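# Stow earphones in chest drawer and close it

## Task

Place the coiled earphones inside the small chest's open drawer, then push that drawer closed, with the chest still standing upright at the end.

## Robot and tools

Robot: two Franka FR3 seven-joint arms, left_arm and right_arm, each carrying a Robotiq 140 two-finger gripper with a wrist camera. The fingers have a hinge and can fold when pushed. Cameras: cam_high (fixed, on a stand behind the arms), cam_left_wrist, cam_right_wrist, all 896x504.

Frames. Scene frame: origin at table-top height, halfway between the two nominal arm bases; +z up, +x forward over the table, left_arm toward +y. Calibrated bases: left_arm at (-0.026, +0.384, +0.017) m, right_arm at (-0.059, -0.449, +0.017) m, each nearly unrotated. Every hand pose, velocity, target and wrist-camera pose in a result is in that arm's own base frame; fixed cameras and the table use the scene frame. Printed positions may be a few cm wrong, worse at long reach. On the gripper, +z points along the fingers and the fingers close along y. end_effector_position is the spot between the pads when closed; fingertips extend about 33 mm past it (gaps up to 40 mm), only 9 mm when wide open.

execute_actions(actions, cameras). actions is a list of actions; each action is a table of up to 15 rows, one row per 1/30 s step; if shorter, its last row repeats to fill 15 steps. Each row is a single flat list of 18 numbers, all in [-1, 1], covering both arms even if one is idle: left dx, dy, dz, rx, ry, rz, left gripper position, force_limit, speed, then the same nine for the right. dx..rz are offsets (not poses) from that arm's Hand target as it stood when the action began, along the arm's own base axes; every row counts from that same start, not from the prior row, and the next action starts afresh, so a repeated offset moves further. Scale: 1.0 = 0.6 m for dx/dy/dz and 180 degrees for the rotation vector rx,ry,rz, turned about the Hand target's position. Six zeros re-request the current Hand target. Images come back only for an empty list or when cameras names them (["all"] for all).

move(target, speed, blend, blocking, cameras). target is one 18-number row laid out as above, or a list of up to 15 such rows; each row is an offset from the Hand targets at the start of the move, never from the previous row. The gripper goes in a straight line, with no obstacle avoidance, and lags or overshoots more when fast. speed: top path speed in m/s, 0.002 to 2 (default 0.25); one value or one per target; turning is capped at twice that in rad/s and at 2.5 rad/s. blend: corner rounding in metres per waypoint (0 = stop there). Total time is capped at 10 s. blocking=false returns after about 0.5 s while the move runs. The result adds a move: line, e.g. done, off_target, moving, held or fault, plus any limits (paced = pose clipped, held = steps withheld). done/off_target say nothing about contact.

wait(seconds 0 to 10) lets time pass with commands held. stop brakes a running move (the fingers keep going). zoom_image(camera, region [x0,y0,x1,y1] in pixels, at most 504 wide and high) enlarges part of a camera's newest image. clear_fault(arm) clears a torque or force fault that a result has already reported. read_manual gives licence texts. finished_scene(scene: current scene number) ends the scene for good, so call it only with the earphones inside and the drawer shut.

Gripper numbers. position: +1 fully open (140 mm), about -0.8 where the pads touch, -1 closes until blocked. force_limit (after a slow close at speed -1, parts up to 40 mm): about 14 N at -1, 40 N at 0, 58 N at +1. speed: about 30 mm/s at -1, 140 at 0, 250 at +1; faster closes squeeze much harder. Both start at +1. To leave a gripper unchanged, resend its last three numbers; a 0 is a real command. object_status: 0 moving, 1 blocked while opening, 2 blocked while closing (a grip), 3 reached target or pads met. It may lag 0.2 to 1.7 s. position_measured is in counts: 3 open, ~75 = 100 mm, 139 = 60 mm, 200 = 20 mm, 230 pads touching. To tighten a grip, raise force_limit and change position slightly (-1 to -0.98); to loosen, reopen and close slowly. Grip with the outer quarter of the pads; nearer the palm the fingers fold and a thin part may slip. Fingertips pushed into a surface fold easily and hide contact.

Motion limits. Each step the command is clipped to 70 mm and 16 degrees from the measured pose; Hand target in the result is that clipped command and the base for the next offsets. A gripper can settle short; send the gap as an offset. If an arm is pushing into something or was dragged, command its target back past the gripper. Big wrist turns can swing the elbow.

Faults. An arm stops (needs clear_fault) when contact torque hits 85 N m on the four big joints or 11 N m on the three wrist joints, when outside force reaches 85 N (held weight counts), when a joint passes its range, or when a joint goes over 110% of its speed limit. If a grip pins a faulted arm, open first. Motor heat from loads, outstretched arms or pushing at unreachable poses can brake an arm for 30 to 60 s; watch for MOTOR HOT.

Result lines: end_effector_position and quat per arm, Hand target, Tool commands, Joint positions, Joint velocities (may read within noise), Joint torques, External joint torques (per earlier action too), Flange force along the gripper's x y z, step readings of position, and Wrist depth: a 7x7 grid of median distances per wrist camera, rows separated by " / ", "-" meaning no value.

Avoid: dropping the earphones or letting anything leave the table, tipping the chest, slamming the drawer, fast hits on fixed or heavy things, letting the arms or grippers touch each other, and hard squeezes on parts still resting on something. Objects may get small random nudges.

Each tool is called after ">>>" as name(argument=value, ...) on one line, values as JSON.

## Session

>>> execute_actions(actions=[])

Scene clock: 0.00 s.
left_arm: end_effector_position=(+0.3721, +0.1158, +0.1943) position_measured=3 object_status=3 end_effector_quat_wxyz=(+0.602, +0.677, +0.235, +0.351) | right_arm: end_effector_position=(+0.1607, +0.2546, +0.1449) position_measured=3 object_status=3 end_effector_quat_wxyz=(-0.258, +0.834, +0.435, -0.221)
Joint positions: left_arm=[0.903 0.174 0.298 -2.677 -1.257 1.456 -0.072] | right_arm=[0.729 -0.276 -0.223 -2.659 0.496 1.885 -2.283]
Joint velocities: within noise
Joint torques (N m): no reading
External joint torques (N m): no reading
Flange force (N): no reading
Wrist depth (mm): cam_left_wrist=[274 390 679 - - 1892 2082 / 264 376 681 1936 - - 2015 / 254 351 626 2155 - 2174 2915 / 242 118 527 515 - 137 2503 / - 109 479 468 3490 120 96 / - 305 444 436 4859 - - / - 297 432 429 3442 765 -] | cam_right_wrist=[2266 497 376 302 253 217 191 / 2170 553 414 326 270 229 200 / 2246 621 461 355 289 243 211 / - 124 516 387 310 138 216 / - 107 564 430 336 138 101 / - 100 640 490 360 304 96 / - 2307 - 569 340 320 -]
Hand target: left_arm +0.3721, +0.1158, +0.1943; +0.602, +0.677, +0.235, +0.351 | right_arm +0.1607, +0.2546, +0.1449; -0.258, +0.834, +0.435, -0.221
Tool commands: left_gripper/position=+1.0 left_gripper/force_limit=+1.0 left_gripper/speed=+1.0 right_gripper/position=+1.0 right_gripper/force_limit=+1.0 right_gripper/speed=+1.0

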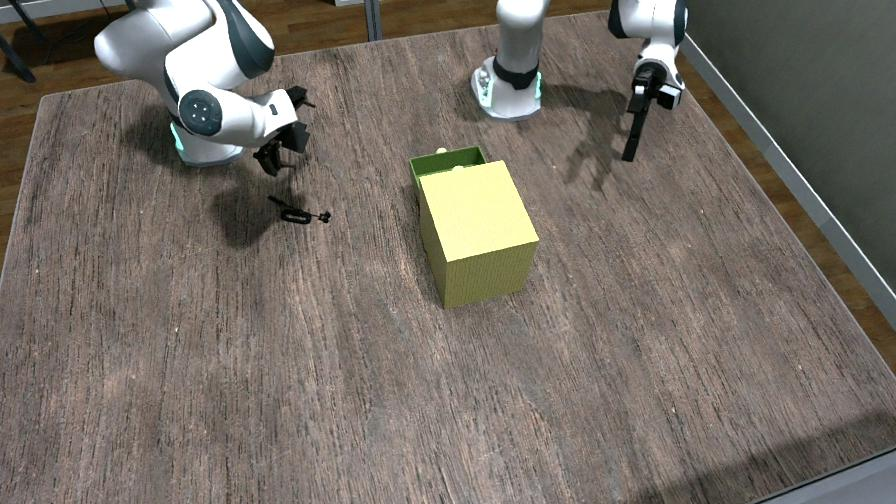

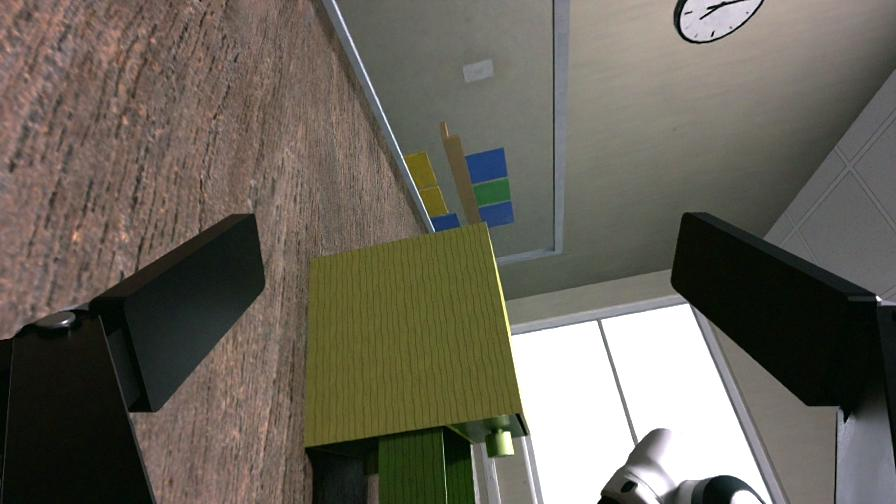

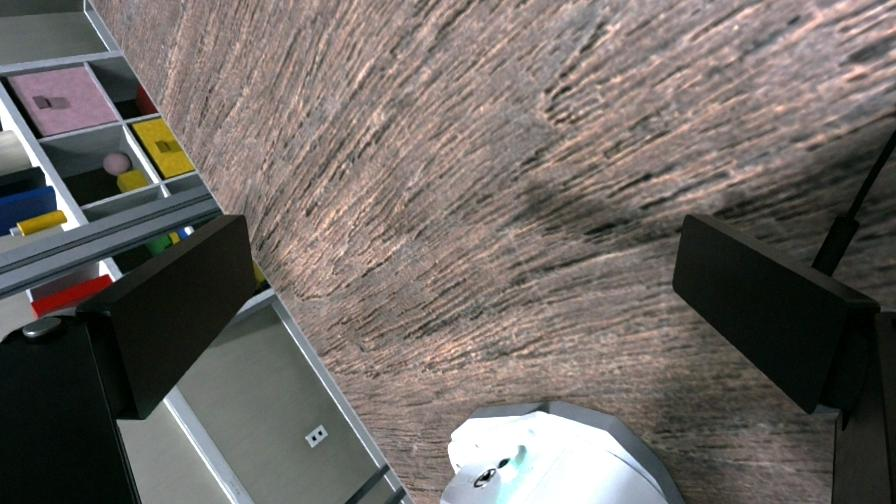

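>>> zoom_image(camera="cam_high", region=[250, 130, 560, 310])

>>> zoom_image(camera="cam_left_wrist", region=[250, 200, 560, 504])

Scaled by 1.626 from the camera's 896x504 image, which has a finer 1280x720 frame.

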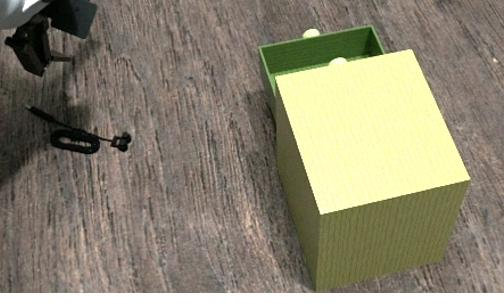

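Scaled by 1.626 from the camera's 896x504 image, which has a finer 1280x720 frame.

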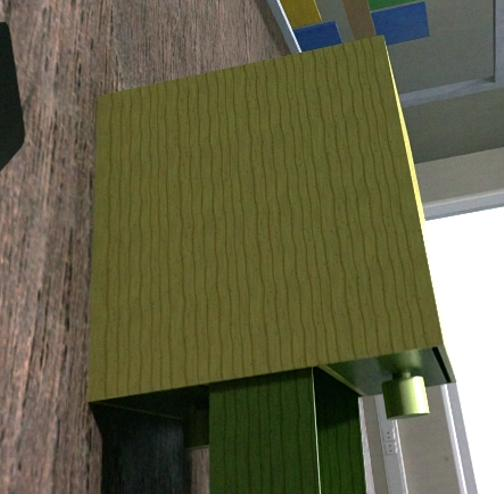

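>>> move(target=[0, 0, 0, 0, 0, 0, 1, 1, 1, 0.2272, -0.006, 0.0168, -0.0577, -0.2135, 0.0721, 1, 1, 1], speed=0.4, cameras=["all"])

Scene clock: 15.57 s.
left_arm: end_effector_position=(+0.3721, +0.1158, +0.1943) position_measured=3 object_status=3 end_effector_quat_wxyz=(+0.602, +0.677, +0.235, +0.351) | right_arm: end_effector_position=(+0.2966, +0.2512, +0.1558) position_measured=3 object_status=3 end_effector_quat_wxyz=(-0.001, +0.825, +0.566, -0.001)
Joint positions: left_arm=[0.903 0.174 0.298 -2.677 -1.257 1.456 -0.072] | right_arm=[0.622 -0.401 0.08 -2.663 0.044 2.262 -2.106]
Joint velocities: left_arm=[within noise] | right_arm=[0.001 0 0 -0.001 0 0.002 0.007]
Joint torques (N m): left_arm=[0.72 -23.45 0.74 11.77 -0.65 -2.46 0.09] | right_arm=[-0.23 -16.33 -0.73 23.61 0.73 2.88 0.25]
External joint torques (N m): left_arm=[0.73 1.07 -0.01 0.64 -0.02 -0.08 -0.02] | right_arm=[-0.26 0.17 0.41 0.74 0.02 0.27 0.25]
Flange force (N): left_arm=[2.5 -5.2 -2.4] | right_arm=[3.0 0.7 0.2]
Wrist depth (mm): cam_left_wrist=[274 391 704 - - 1721 1822 / 264 373 694 - - 1982 1982 / 255 352 631 2100 - - 4765 / 244 118 522 510 - 137 - / - 110 483 468 - 128 96 / - 304 447 436 - 3872 - / - 297 433 547 765 690 -] | cam_right_wrist=[276 277 278 279 280 280 280 / 290 291 293 293 294 294 295 / 307 307 309 309 311 311 312 / 322 124 328 330 327 137 326 / - 114 346 348 350 129 101 / - 368 368 371 373 379 96 / - 389 398 399 398 401 -]
Hand target: left_arm +0.3721, +0.1158, +0.1943; +0.602, +0.677, +0.235, +0.351 | right_arm +0.2970, +0.2510, +0.1550; +0.000, +0.826, +0.564, -0.001
Off the commanded pose: left_arm 0.000 m, 0 deg | right_arm 0.001 m, 0 deg.
move: done

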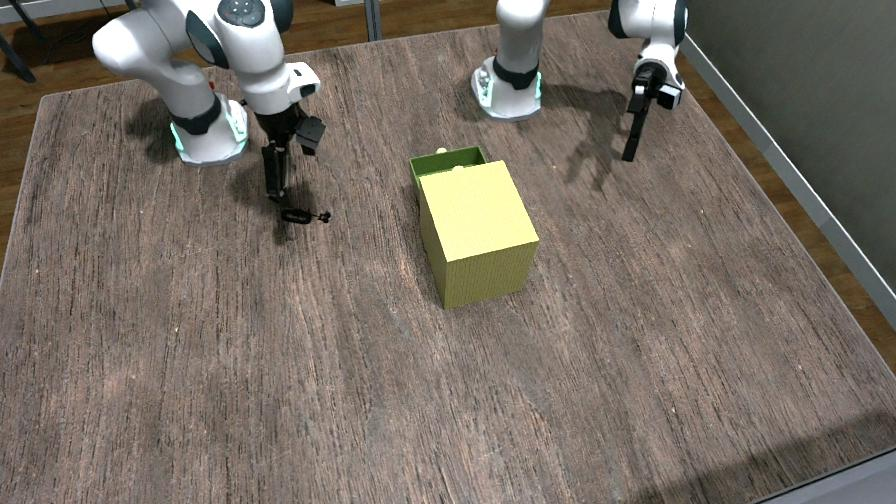

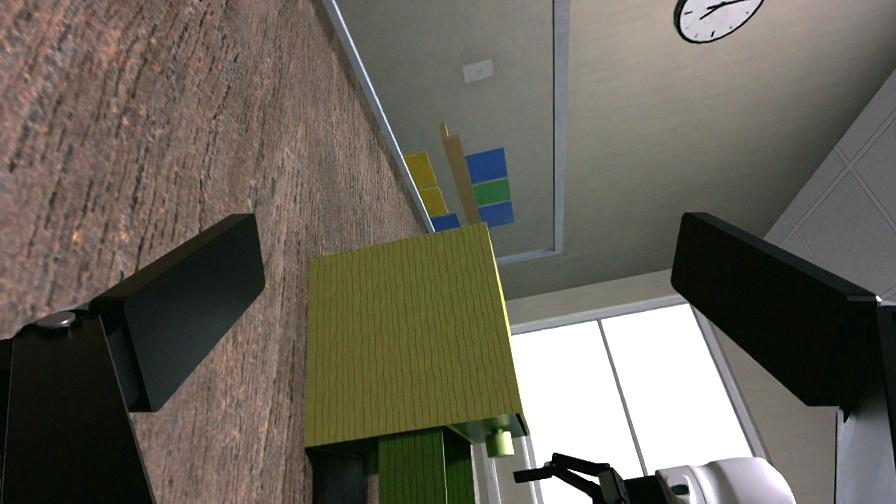

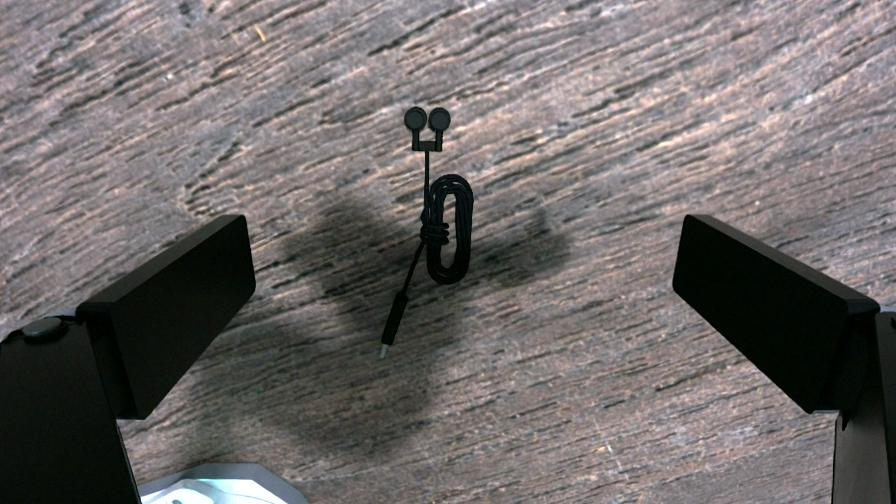

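>>> move(target=[[0, 0, 0, 0, 0, 0, 1, 1, 1, -0.0322, -0.0608, -0.12, 0, 0, 0, 0.05, -1, 0], [0, 0, 0, 0, 0, 0, 1, 1, 1, -0.0322, -0.0608, -0.2267, 0, 0, 0, 0.05, -1, 0], [0, 0, 0, 0, 0, 0, 1, 1, 1, -0.0322, -0.0608, -0.2267, 0, 0, 0, -1, -0.3, -1]], speed=[0.25, 0.15, 0.05], blend=[0.02, 0, 0], cameras=["cam_right_wrist"])

Scene clock: 20.57 s.
left_arm: end_effector_position=(+0.3721, +0.1158, +0.1943) position_measured=3 object_status=3 end_effector_quat_wxyz=(+0.602, +0.677, +0.235, +0.351) | right_arm: end_effector_position=(+0.2771, +0.2149, +0.0193) position_measured=209 object_status=2 end_effector_quat_wxyz=(-0.001, +0.827, +0.562, -0.001)
Joint positions: left_arm=[0.903 0.174 0.298 -2.677 -1.257 1.456 -0.072] | right_arm=[0.601 -0.148 0.065 -2.881 0.027 2.732 -2.124]
Joint torques (N m): left_arm=[0.69 -23.41 0.74 11.75 -0.64 -2.47 0.1] | right_arm=[0.03 -18.7 -0.41 17.19 0.27 2.83 -0.14]
External joint torques (N m): left_arm=[0.66 1.04 -0.04 0.67 -0.02 -0.1 0] | right_arm=[0.05 0.32 -0.04 0.7 -0.1 0.24 -0.14]
Flange force (N): left_arm=[2.5 -5.2 -2.4] | right_arm=[2.3 1.8 2.0]
Wrist depth (mm): cam_left_wrist=[275 393 708 - 1630 1709 - / 264 373 679 2608 - - - / 255 349 624 2136 2664 2693 - / 245 118 521 515 - 137 - / - 109 466 465 - 119 96 / - 305 441 432 - - - / - 296 429 - - - -] | cam_right_wrist=[152 152 153 152 154 154 155 / 160 160 161 161 162 162 162 / 169 169 170 168 171 171 171 / 178 179 178 136 179 181 182 / 190 188 88 94 94 188 194 / - - - - 67 - 204 / - - - - - - -]
Hand target: left_arm +0.3721, +0.1158, +0.1943; +0.602, +0.677, +0.235, +0.351 | right_arm +0.2777, +0.2145, +0.0190; +0.000, +0.826, +0.564, -0.001
Off the commanded pose: left_arm 0.000 m, 0 deg | right_arm 0.001 m, 0 deg.
move: done
Images, in order (width x height): cam_right_wrist 896x504.

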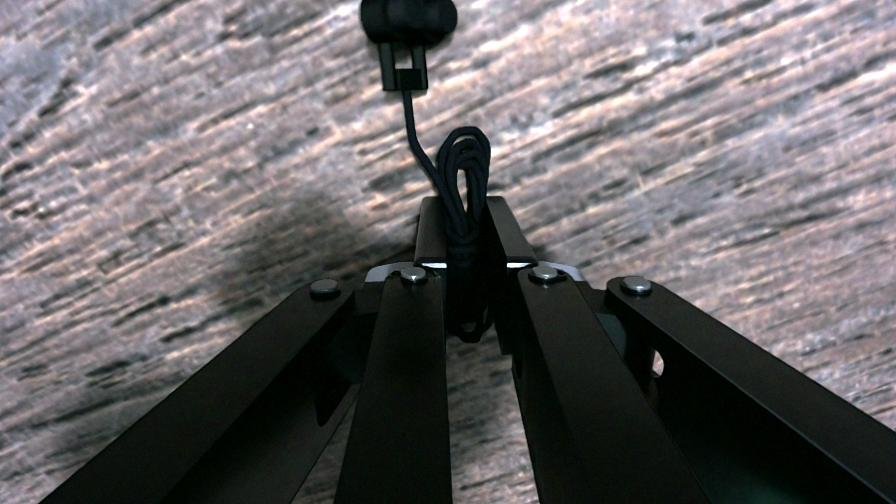

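>>> move(target=[[0, 0, 0, 0, 0, 0, 1, 1, 1, 0, 0, 0.2667, 0, 0, 0, -1, -0.3, -1], [0, 0, 0, 0, 0, 0, 1, 1, 1, 0.0538, 0.6175, 0.5683, 0.0285, -0.1081, -0.0971, -1, -0.3, -1]], speed=[0.25, 0.35], blend=[0.05, 0], cameras=["all"])

Scene clock: 25.70 s.
left_arm: end_effector_position=(+0.3721, +0.1158, +0.1943) position_measured=3 object_status=3 end_effector_quat_wxyz=(+0.602, +0.677, +0.235, +0.351) | right_arm: end_effector_position=(+0.3091, +0.5855, +0.3601) position_measured=209 object_status=2 end_effector_quat_wxyz=(+0.057, +0.888, +0.427, +0.163)
Joint positions: left_arm=[0.903 0.174 0.298 -2.677 -1.257 1.456 -0.072] | right_arm=[0.669 0.179 0.609 -1.589 -0.437 1.858 -1.104]
Joint velocities: left_arm=[within noise] | right_arm=[-0.001 0 -0.001 0 0 0 0.006]
Joint torques (N m): left_arm=[0.7 -23.43 0.76 11.72 -0.65 -2.48 0.12] | right_arm=[1.06 -33.07 3.18 26.69 0.07 2.51 0.15]
External joint torques (N m): left_arm=[0.63 0.97 -0.06 0.62 -0.02 -0.12 0.02] | right_arm=[1.01 -0.08 -0.19 1.89 -0.15 -0.25 0.12]
Flange force (N): left_arm=[2.4 -4.9 -2.2] | right_arm=[10.9 -3.8 -4.3]
Wrist depth (mm): cam_left_wrist=[275 391 652 - 1609 1502 - / 265 375 688 1822 2273 2985 - / 255 352 631 2100 2881 2581 - / 244 118 524 511 2950 137 102 / - 109 481 470 - 120 96 / - 305 446 435 - - - / - 296 433 423 - 443 -] | cam_right_wrist=[423 448 469 301 325 595 647 / 427 451 473 303 322 610 658 / 433 457 428 155 568 614 670 / 441 466 435 123 581 624 685 / 447 463 88 94 94 647 698 / - - - - 67 - 729 / - - - - - - -]
Hand target: left_arm +0.3721, +0.1158, +0.1943; +0.602, +0.677, +0.235, +0.351 | right_arm +0.3100, +0.5850, +0.3600; +0.058, +0.889, +0.424, +0.164
Off the commanded pose: left_arm 0.000 m, 0 deg | right_arm 0.001 m, 0 deg.
move: done

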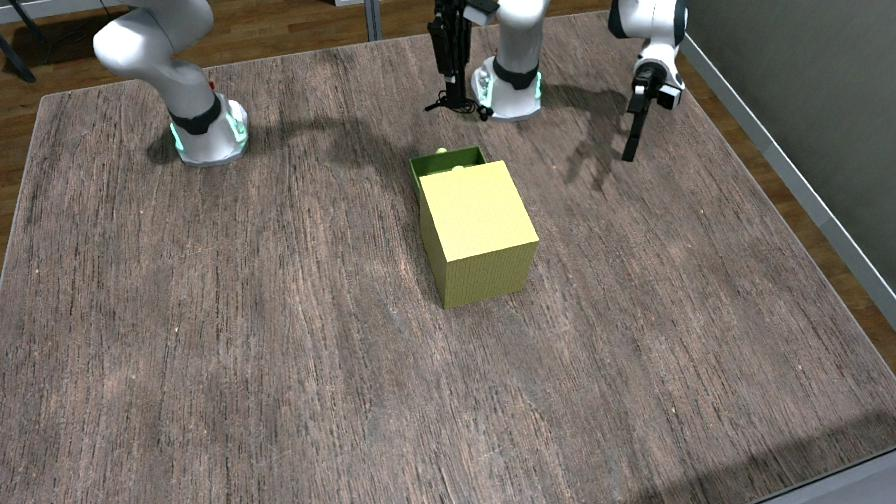

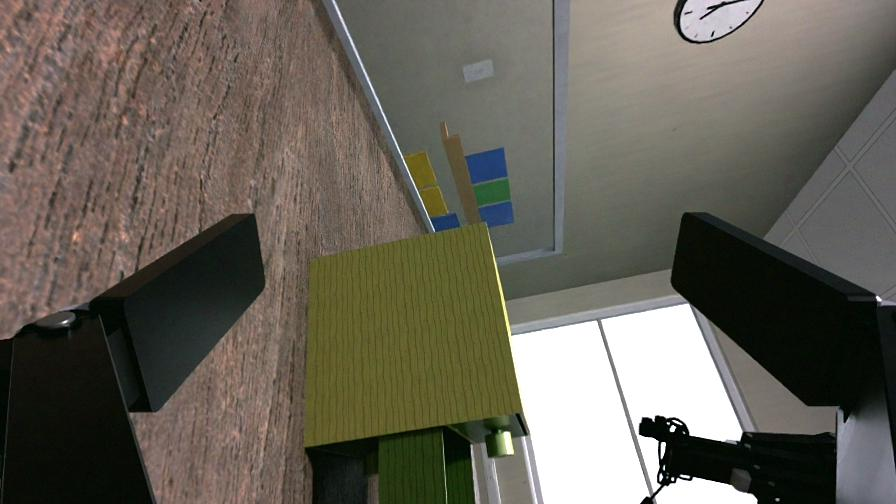

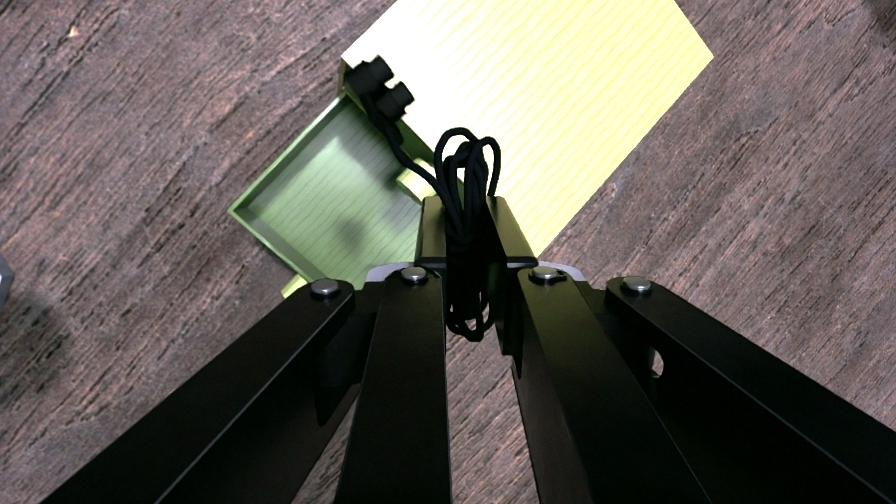

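>>> move(target=[[0, 0, 0, 0, 0, 0, 1, 1, 1, -0.0055, -0.0055, -0.4283, 0, 0, 0, -1, -0.3, -1], [0, 0, 0, 0, 0, 0, 1, 1, 1, -0.0055, -0.0055, -0.4283, 0, 0, 0, -0.385, -0.3, -1]], speed=[0.18, 0.1], cameras=["all"])

Scene clock: 34.67 s.
left_arm: end_effector_position=(+0.3721, +0.1158, +0.1943) position_measured=3 object_status=3 end_effector_quat_wxyz=(+0.602, +0.677, +0.235, +0.351) | right_arm: end_effector_position=(+0.3060, +0.5809, +0.1017) position_measured=178 object_status=0 end_effector_quat_wxyz=(+0.059, +0.889, +0.425, +0.161)
Joint positions: left_arm=[0.903 0.174 0.298 -2.677 -1.257 1.456 -0.072] | right_arm=[0.731 0.395 0.49 -1.959 -0.714 2.351 -0.786]
Joint torques (N m): left_arm=[0.72 -23.41 0.73 11.76 -0.66 -2.47 0.12] | right_arm=[0.82 -39.23 6.24 22.91 0.4 2.66 0.24]
External joint torques (N m): left_arm=[0.67 0.98 -0.06 0.72 -0.04 -0.1 0.01] | right_arm=[0.91 -0.92 0.07 1.12 -0.14 0.2 0.21]
Flange force (N): left_arm=[2.6 -5.1 -2.3] | right_arm=[2.0 -2.1 -0.5]
Wrist depth (mm): cam_left_wrist=[275 390 700 1686 1475 1449 1835 / 264 377 677 1936 2048 1967 2193 / 255 352 631 2082 2338 - 2383 / 244 118 513 504 - 137 2031 / - 109 480 464 - 120 96 / - 305 447 435 - 3591 - / - 297 431 506 491 3349 -] | cam_right_wrist=[207 116 160 - 181 76 - / - 138 - - 184 77 84 / 127 162 173 170 190 110 103 / - - 118 174 136 182 119 / 219 - 87 180 - 94 141 / - - - 193 - - - / - - - - - - -]
Hand target: left_arm +0.3721, +0.1158, +0.1943; +0.602, +0.677, +0.235, +0.351 | right_arm +0.3067, +0.5817, +0.1030; +0.058, +0.889, +0.424, +0.164
Off the commanded pose: left_arm 0.000 m, 0 deg | right_arm 0.002 m, 0 deg.
move: done

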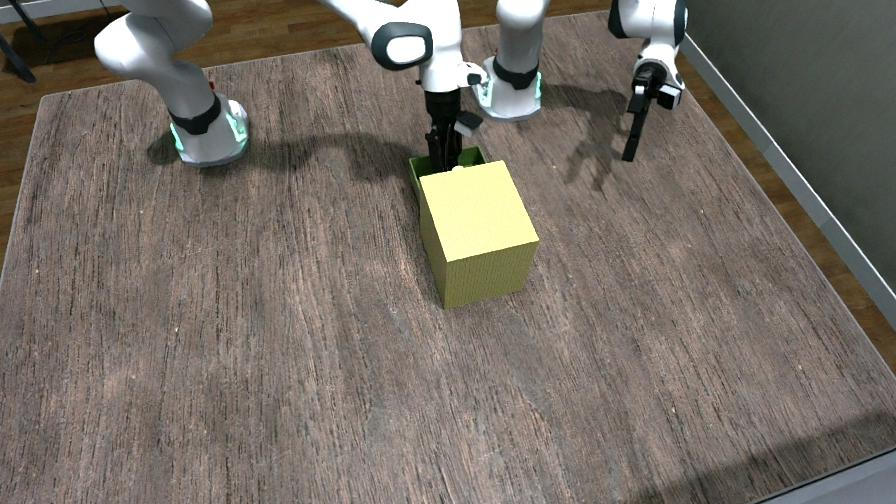

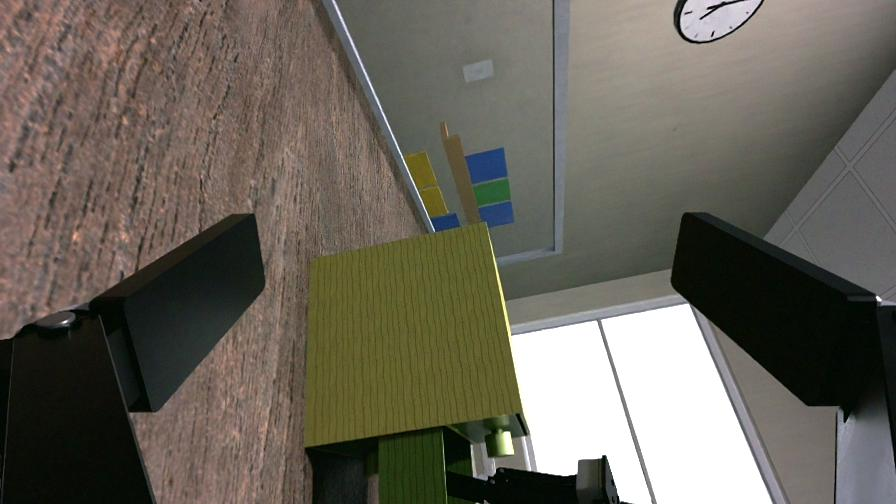

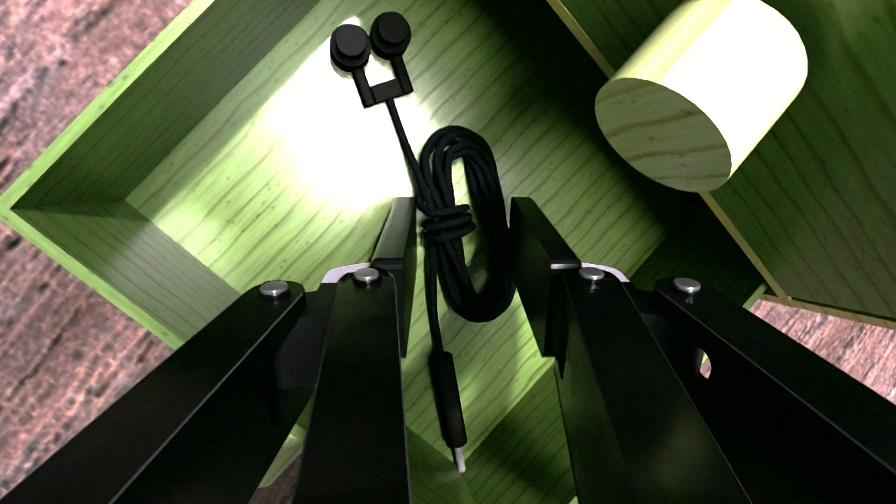

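>>> move(target=[0, 0, 0, 0, 0, 0, 1, 1, 1, -0.062, -0.007, 0.1727, 0, 0, 0, -0.385, -0.3, -1], speed=0.25, cameras=["cam_right_wrist"])

>>> move(target=[[0, 0, 0, 0, 0, 0, 1, 1, 1, -0.1695, -0.0223, -0.0277, 0.0849, 0.0094, -0.2326, -0.9, -0.5, 0], [0, 0, 0, 0, 0, 0, 1, 1, 1, -0.1695, -0.0223, -0.1593, 0.0849, 0.0094, -0.2326, -0.9, -0.5, 0]], speed=[0.4, 0.25], blend=[0.03, 0], cameras=["all"])

Scene clock: 39.07 s.
left_arm: end_effector_position=(+0.3721, +0.1158, +0.1943) position_measured=3 object_status=3 end_effector_quat_wxyz=(+0.602, +0.677, +0.235, +0.351) | right_arm: end_effector_position=(+0.2702, +0.5785, +0.2080) position_measured=178 object_status=3 end_effector_quat_wxyz=(+0.056, +0.890, +0.421, +0.166)
Joint positions: left_arm=[0.903 0.174 0.298 -2.677 -1.257 1.456 -0.072] | right_arm=[0.715 0.193 0.574 -1.949 -0.532 2.19 -0.885]
Joint velocities: left_arm=[within noise] | right_arm=[0 0 0 0 0.001 0 -0.005]
Joint torques (N m): left_arm=[0.67 -23.37 0.78 11.78 -0.67 -2.45 0.14] | right_arm=[-0.02 -32.72 3.98 24.78 0.97 2.32 -0.24]
External joint torques (N m): left_arm=[0.67 1.05 0.03 0.68 -0.04 -0.08 0.04] | right_arm=[0.07 -0.05 0.55 0.89 0.53 -0.24 -0.27]
Flange force (N): left_arm=[2.5 -5.4 -2.4] | right_arm=[3.1 -0.5 -2.3]
Wrist depth (mm): cam_left_wrist=[275 391 696 - 1674 1663 2360 / 264 373 696 - 1936 1835 2174 / 255 352 634 2294 2723 - - / 244 118 522 509 - 137 107 / - 109 483 - - 120 96 / - 304 446 435 - - - / - 296 432 432 - - -] | cam_right_wrist=[298 314 326 279 179 171 186 / 300 316 270 287 189 177 190 / 305 320 - 290 236 193 479 / 309 325 338 142 149 439 479 / 313 94 87 256 - 94 490 / - - - 385 - - - / - - - 393 - - -]
Hand target: left_arm +0.3721, +0.1158, +0.1943; +0.602, +0.677, +0.235, +0.351 | right_arm +0.2695, +0.5775, +0.2066; +0.058, +0.889, +0.424, +0.164
Off the commanded pose: left_arm 0.000 m, 0 deg | right_arm 0.002 m, 0 deg.
move: done
Images, in order (width x height): cam_right_wrist 896x504.

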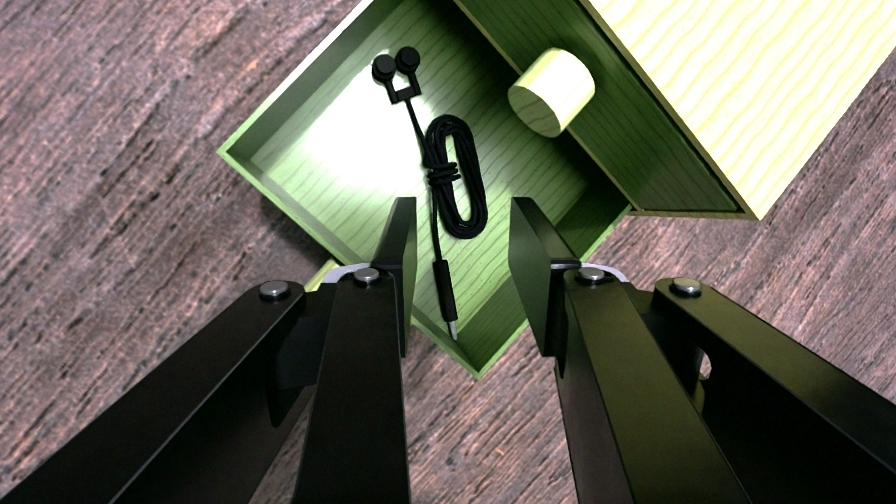

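Scene clock: 42.07 s.
left_arm: end_effector_position=(+0.3721, +0.1158, +0.1943) position_measured=3 object_status=3 end_effector_quat_wxyz=(+0.602, +0.677, +0.235, +0.351) | right_arm: end_effector_position=(+0.1673, +0.5627, +0.1096) position_measured=233 object_status=3 end_effector_quat_wxyz=(-0.007, +0.983, +0.057, +0.172)
Joint positions: left_arm=[0.903 0.174 0.298 -2.677 -1.257 1.456 -0.072] | right_arm=[0.945 0.224 0.477 -2.151 -0.628 2.341 0.166]
Joint velocities: left_arm=[within noise] | right_arm=[0 0.002 0.001 0 0 0 0.006]
Joint torques (N m): left_arm=[0.74 -23.42 0.81 11.74 -0.68 -2.47 0.08] | right_arm=[1.05 -33.73 3.15 22.73 0.32 2.56 0.25]
External joint torques (N m): left_arm=[0.72 0.97 0.04 0.69 -0.06 -0.1 -0.02] | right_arm=[0.92 -0.92 -0.32 1.31 -0.13 0.32 0.24]
Flange force (N): left_arm=[2.5 -4.9 -2.4] | right_arm=[-0.2 -2.9 -0.5]
Wrist depth (mm): cam_left_wrist=[273 393 683 - 1822 1520 - / 265 375 672 2082 - - - / 254 350 624 2212 - - 2383 / 244 118 524 506 - 137 2581 / - 109 482 469 2784 128 96 / - 304 446 434 3097 - - / - 297 435 426 3349 - -] | cam_right_wrist=[262 - 155 - - 271 273 / 263 265 266 270 270 272 274 / 263 265 266 268 270 272 274 / 264 265 267 123 271 272 274 / 265 265 - 88 88 272 275 / 263 - - - 70 - 275 / - - - - - - -]
Hand target: left_arm +0.3721, +0.1158, +0.1943; +0.602, +0.677, +0.235, +0.351 | right_arm +0.1678, +0.5641, +0.1110; -0.010, +0.983, +0.055, +0.173
Off the commanded pose: left_arm 0.000 m, 0 deg | right_arm 0.002 m, 0 deg.
move: done; limits=paced

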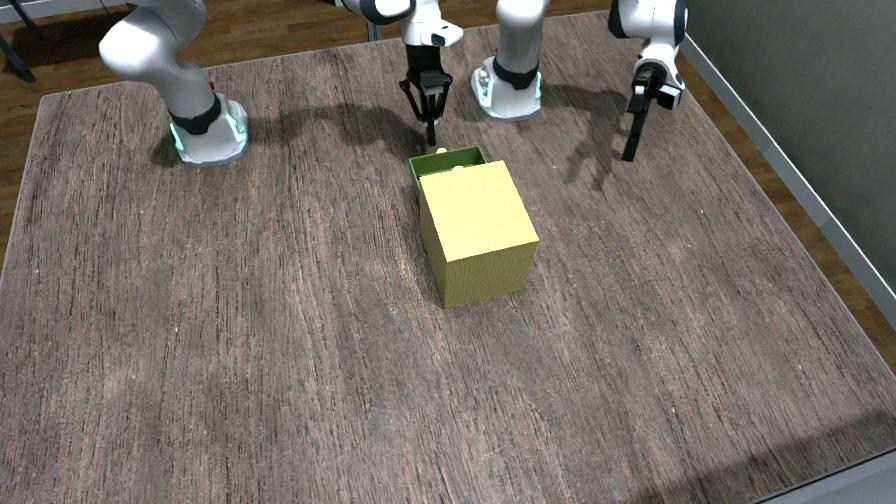

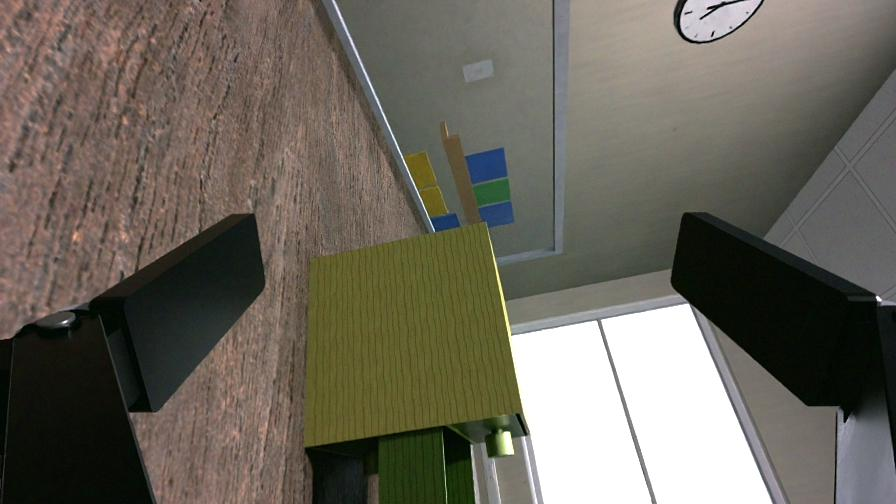

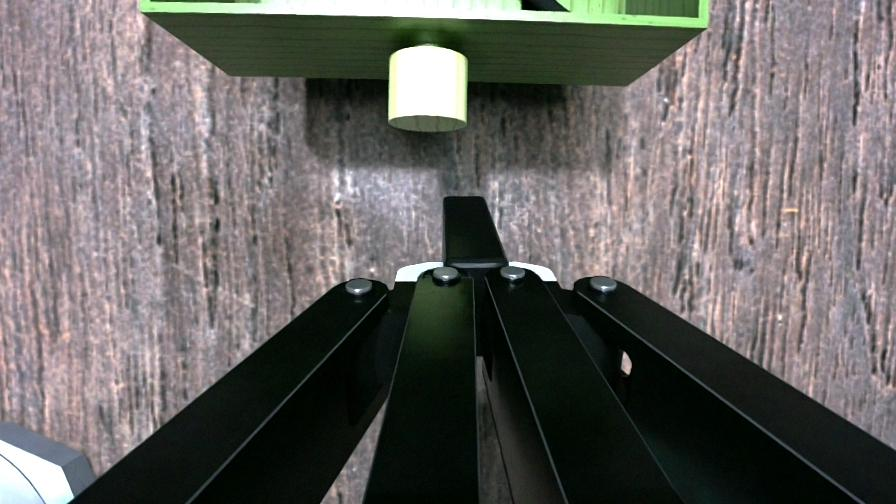

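>>> move(target=[[0, 0, 0, 0, 0, 0, 1, 1, 1, 0.0147, 0.0197, 0, 0, 0, 0, -0.9, -0.5, 0], [0, 0, 0, 0, 0, 0, 1, 1, 1, 0.0512, 0.0232, 0, 0, 0, 0, -0.9, -0.5, 0], [0, 0, 0, 0, 0, 0, 1, 1, 1, 0.2303, 0.0397, 0, 0, 0, 0, -0.9, -0.5, 0]], speed=[0.15, 0.04, 0.1], blend=[0.004, 0.004, 0], cameras=["all"])

Scene clock: 46.57 s.
left_arm: end_effector_position=(+0.3721, +0.1158, +0.1943) position_measured=3 object_status=3 end_effector_quat_wxyz=(+0.602, +0.677, +0.235, +0.351) | right_arm: end_effector_position=(+0.3056, +0.5877, +0.1111) position_measured=233 object_status=3 end_effector_quat_wxyz=(-0.011, +0.984, +0.051, +0.173)
Joint positions: left_arm=[0.903 0.174 0.298 -2.677 -1.257 1.456 -0.072] | right_arm=[0.805 0.379 0.417 -1.942 -0.665 2.351 -0.028]
Joint velocities: left_arm=[within noise] | right_arm=[0.001 0 0 0 -0.001 0 -0.006]
Joint torques (N m): left_arm=[0.69 -23.42 0.77 11.75 -0.65 -2.47 0.11] | right_arm=[-0.18 -39.17 5.72 23.75 0.4 2.4 -0.21]
External joint torques (N m): left_arm=[0.62 1.04 -0.06 0.64 -0.02 -0.1 0.01] | right_arm=[-0.1 0.13 0.58 1.57 -0.1 -0.05 -0.22]
Flange force (N): left_arm=[2.5 -5.2 -2.2] | right_arm=[3.1 -6.0 0.1]
Wrist depth (mm): cam_left_wrist=[274 393 670 - - 1686 - / 264 375 673 - - - 1709 / 254 352 627 2136 - - - / 244 119 523 999 - 137 2383 / - 109 484 482 - 120 96 / - 304 449 - - - - / - 297 430 477 - - -] | cam_right_wrist=[265 113 113 80 112 118 272 / 266 265 165 88 - 274 272 / 266 266 268 155 270 272 272 / 265 267 269 123 272 272 273 / 266 268 - 88 88 272 274 / 266 - - - 70 - 274 / - - - - - - -]
Hand target: left_arm +0.3721, +0.1158, +0.1943; +0.602, +0.677, +0.235, +0.351 | right_arm +0.3059, +0.5879, +0.1110; -0.010, +0.983, +0.055, +0.173
Off the commanded pose: left_arm 0.000 m, 0 deg | right_arm 0.000 m, 0 deg.
move: done

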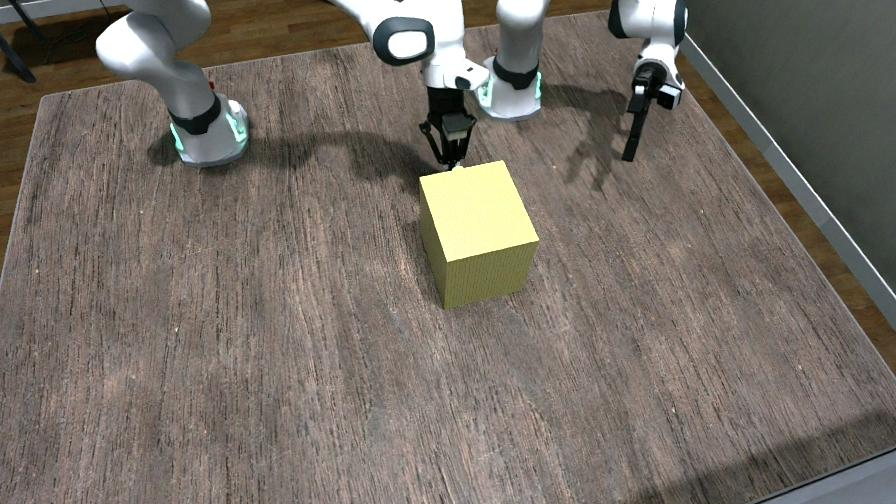

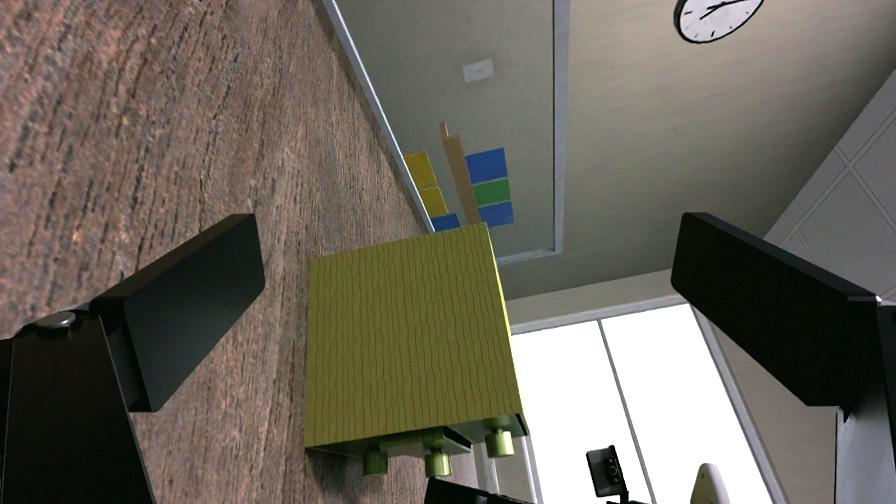

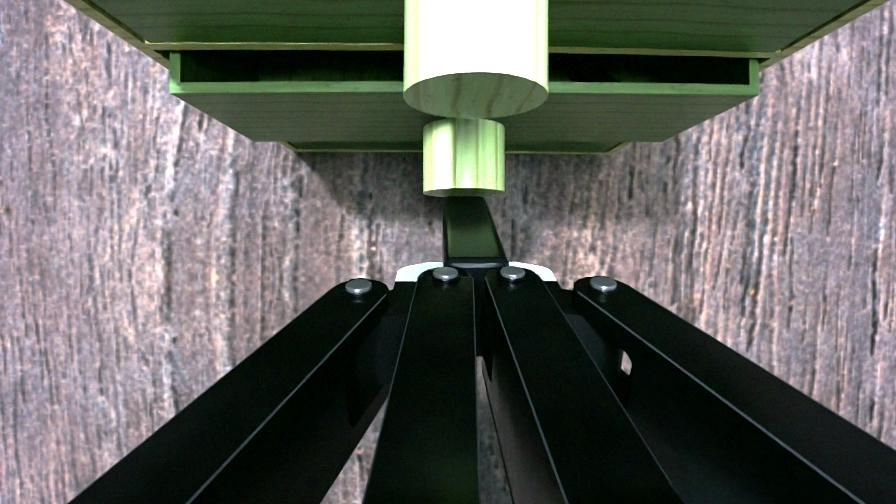

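>>> move(target=[0, 0, 0, 0, 0, 0, 1, 1, 1, 0.0265, 0.0025, 0, 0, 0, 0, -0.9, -0.5, 0], speed=0.04, cameras=["cam_left_wrist", "cam_right_wrist"])

Scene clock: 48.07 s.
left_arm: end_effector_position=(+0.3721, +0.1158, +0.1943) position_measured=3 object_status=3 end_effector_quat_wxyz=(+0.602, +0.677, +0.235, +0.351) | right_arm: end_effector_position=(+0.3171, +0.5908, +0.1111) position_measured=233 object_status=3 end_effector_quat_wxyz=(-0.011, +0.984, +0.054, +0.172)
Joint positions: left_arm=[0.903 0.174 0.298 -2.677 -1.257 1.456 -0.072] | right_arm=[0.794 0.398 0.415 -1.916 -0.665 2.35 -0.053]
Joint velocities: left_arm=[within noise] | right_arm=[0.001 -0.001 -0.001 -0.002 0 0 -0.007]
Joint torques (N m): left_arm=[0.68 -23.43 0.8 11.81 -0.67 -2.47 0.12] | right_arm=[-1.88 -39.38 3.63 24.81 0.03 2.46 -0.18]
External joint torques (N m): left_arm=[0.65 1.01 0.02 0.74 -0.05 -0.1 0.01] | right_arm=[-1.83 0.64 -1.77 2.52 -0.48 -0.02 -0.19]
Flange force (N): left_arm=[2.7 -5.2 -2.4] | right_arm=[7.1 -8.6 3.7]
Wrist depth (mm): cam_left_wrist=[275 390 690 - - 1520 - / 266 375 679 2065 1936 - - / 254 351 634 2118 - - 2555 / 243 118 516 513 - 137 2316 / - 109 478 469 4347 120 96 / - 304 443 436 4675 - - / - 297 437 661 3540 383 -] | cam_right_wrist=[- 96 103 82 88 93 97 / 266 268 - 79 - 140 272 / 265 266 268 152 270 271 273 / 265 267 268 136 270 272 273 / 267 267 - 88 88 272 273 / 265 - - - 70 - 273 / - - - - - - -]
Hand target: left_arm +0.3721, +0.1158, +0.1943; +0.602, +0.677, +0.235, +0.351 | right_arm +0.3218, +0.5894, +0.1110; -0.010, +0.983, +0.055, +0.173
Off the commanded pose: left_arm 0.000 m, 0 deg | right_arm 0.005 m, 0 deg.
move: off_target (right_arm)
Images, in order (width x height): cam_left_wrist 896x504, cam_right_wrist 896x504.

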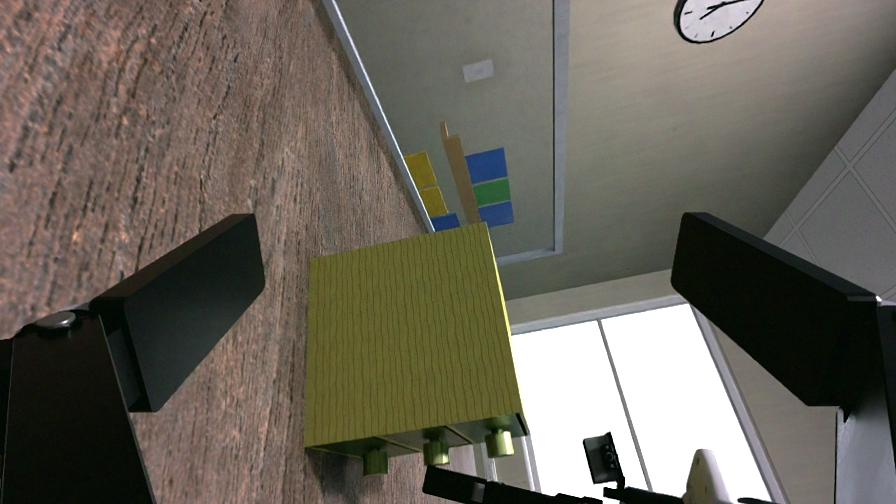

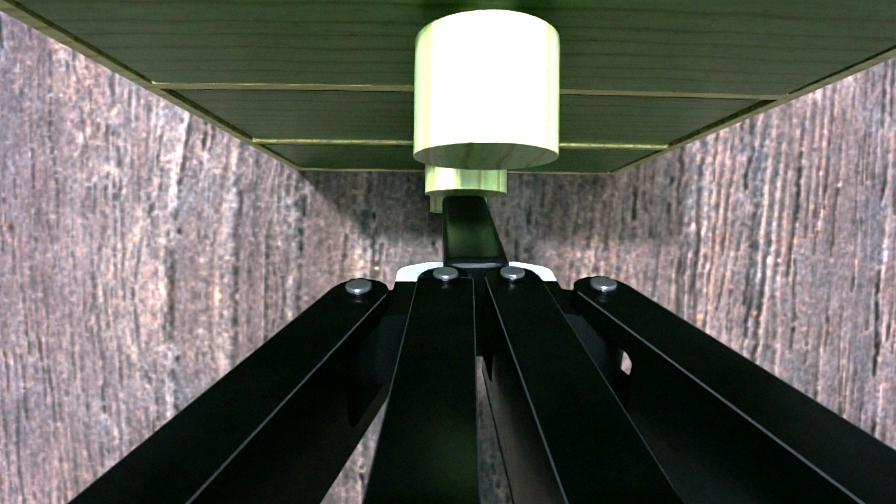

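>>> zoom_image(camera="cam_left_wrist", region=[290, 380, 550, 504])

>>> zoom_image(camera="cam_right_wrist", region=[120, 40, 620, 240])

Scaled by 1.938 from the camera's 896x504 image, which has a finer 1280x720 frame.

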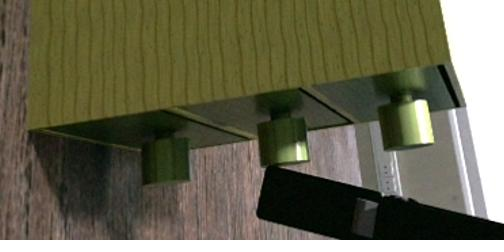

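Scaled by 1.008 from the camera's 896x504 image, which has a finer 1280x720 frame.

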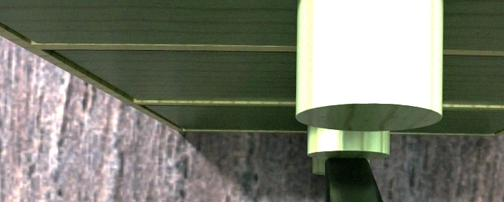

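>>> move(target=[0, 0, 0, 0, 0, 0, 1, 1, 1, -0.15, -0.0139, 0, 0, 0, 0, -0.9, -0.5, 0], speed=0.2, cameras=["all"])

Scene clock: 52.07 s.
left_arm: end_effector_position=(+0.3721, +0.1158, +0.1943) position_measured=3 object_status=3 end_effector_quat_wxyz=(+0.602, +0.677, +0.235, +0.351) | right_arm: end_effector_position=(+0.2317, +0.5820, +0.1105) position_measured=233 object_status=3 end_effector_quat_wxyz=(-0.010, +0.983, +0.059, +0.173)
Joint positions: left_arm=[0.903 0.174 0.298 -2.677 -1.257 1.456 -0.072] | right_arm=[0.879 0.305 0.448 -2.046 -0.657 2.347 0.072]
Joint velocities: left_arm=[within noise] | right_arm=[0.001 -0.001 -0.001 0.001 0.001 0.001 0.007]
Joint torques (N m): left_arm=[0.79 -23.41 0.76 11.75 -0.66 -2.47 0.11] | right_arm=[1.01 -37.28 4.25 22.5 0.97 2.09 0.2]
External joint torques (N m): left_arm=[0.78 0.93 0 0.71 -0.04 -0.09 0.01] | right_arm=[0.83 -1.24 -0.31 0.8 0.49 -0.25 0.19]
Flange force (N): left_arm=[2.5 -4.8 -2.5] | right_arm=[-0.1 -1.0 -3.0]
Wrist depth (mm): cam_left_wrist=[274 391 765 1502 - 1484 - / 264 375 690 - - - - / 254 349 624 2155 - 2581 - / 245 118 524 532 - 137 2636 / - 109 477 - - 120 96 / - 305 448 428 - - - / - 296 435 895 - - -] | cam_right_wrist=[264 266 266 268 270 271 273 / 264 265 266 268 270 272 274 / 264 266 268 269 270 272 273 / 265 266 268 124 271 272 273 / 265 266 - 88 88 273 274 / 265 - - - 70 - 274 / - - - - - - -]
Hand target: left_arm +0.3721, +0.1158, +0.1943; +0.602, +0.677, +0.235, +0.351 | right_arm +0.2318, +0.5811, +0.1110; -0.010, +0.983, +0.055, +0.173
Off the commanded pose: left_arm 0.000 m, 0 deg | right_arm 0.001 m, 0 deg.
move: done

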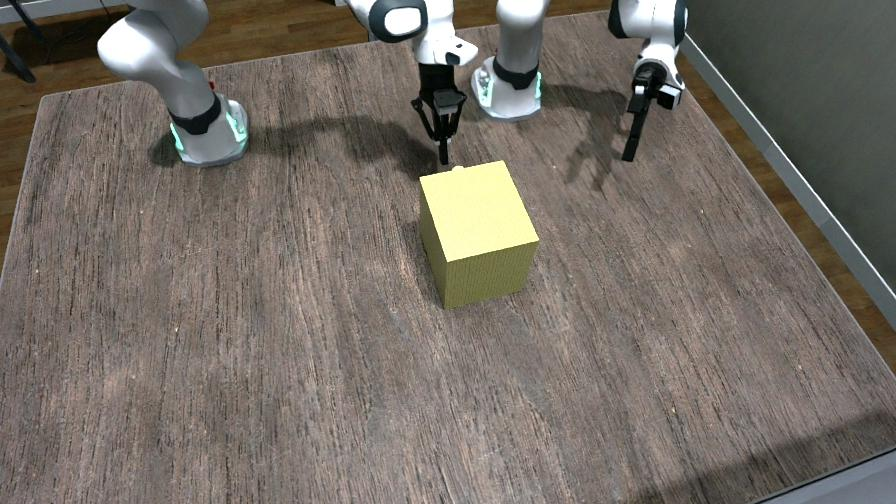

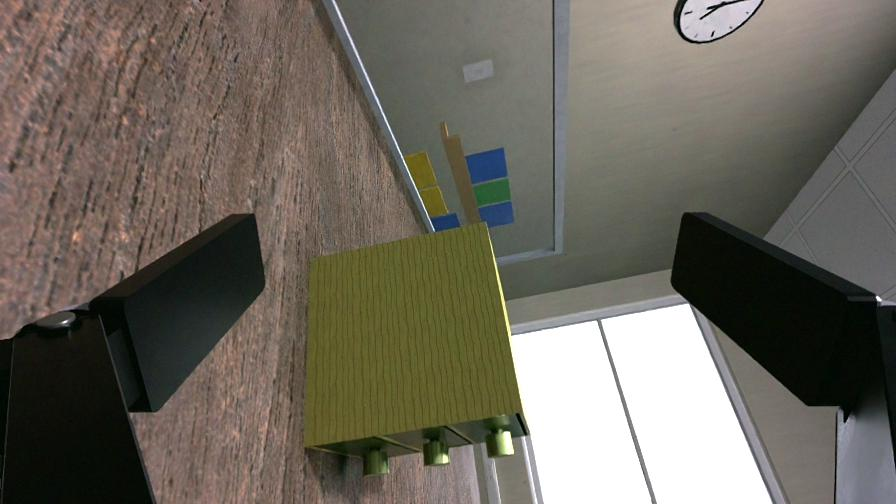

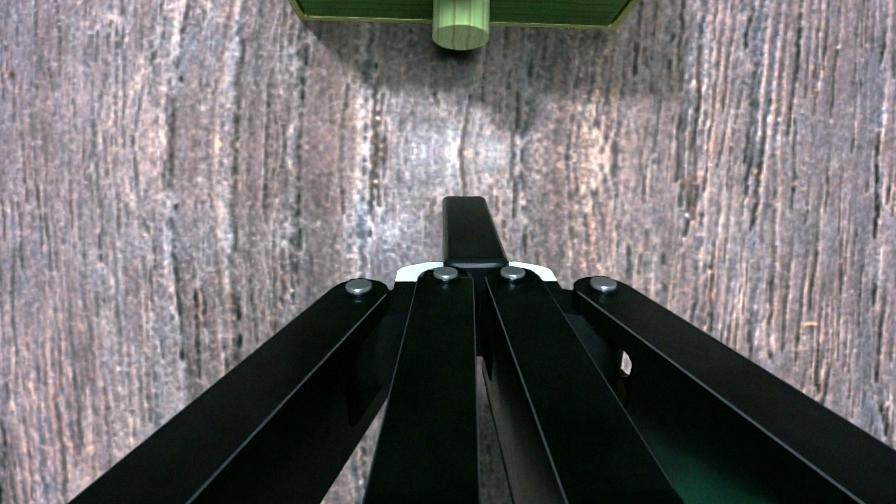

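>>> finished_scene(scene=2)

The scene is finished: the task was done.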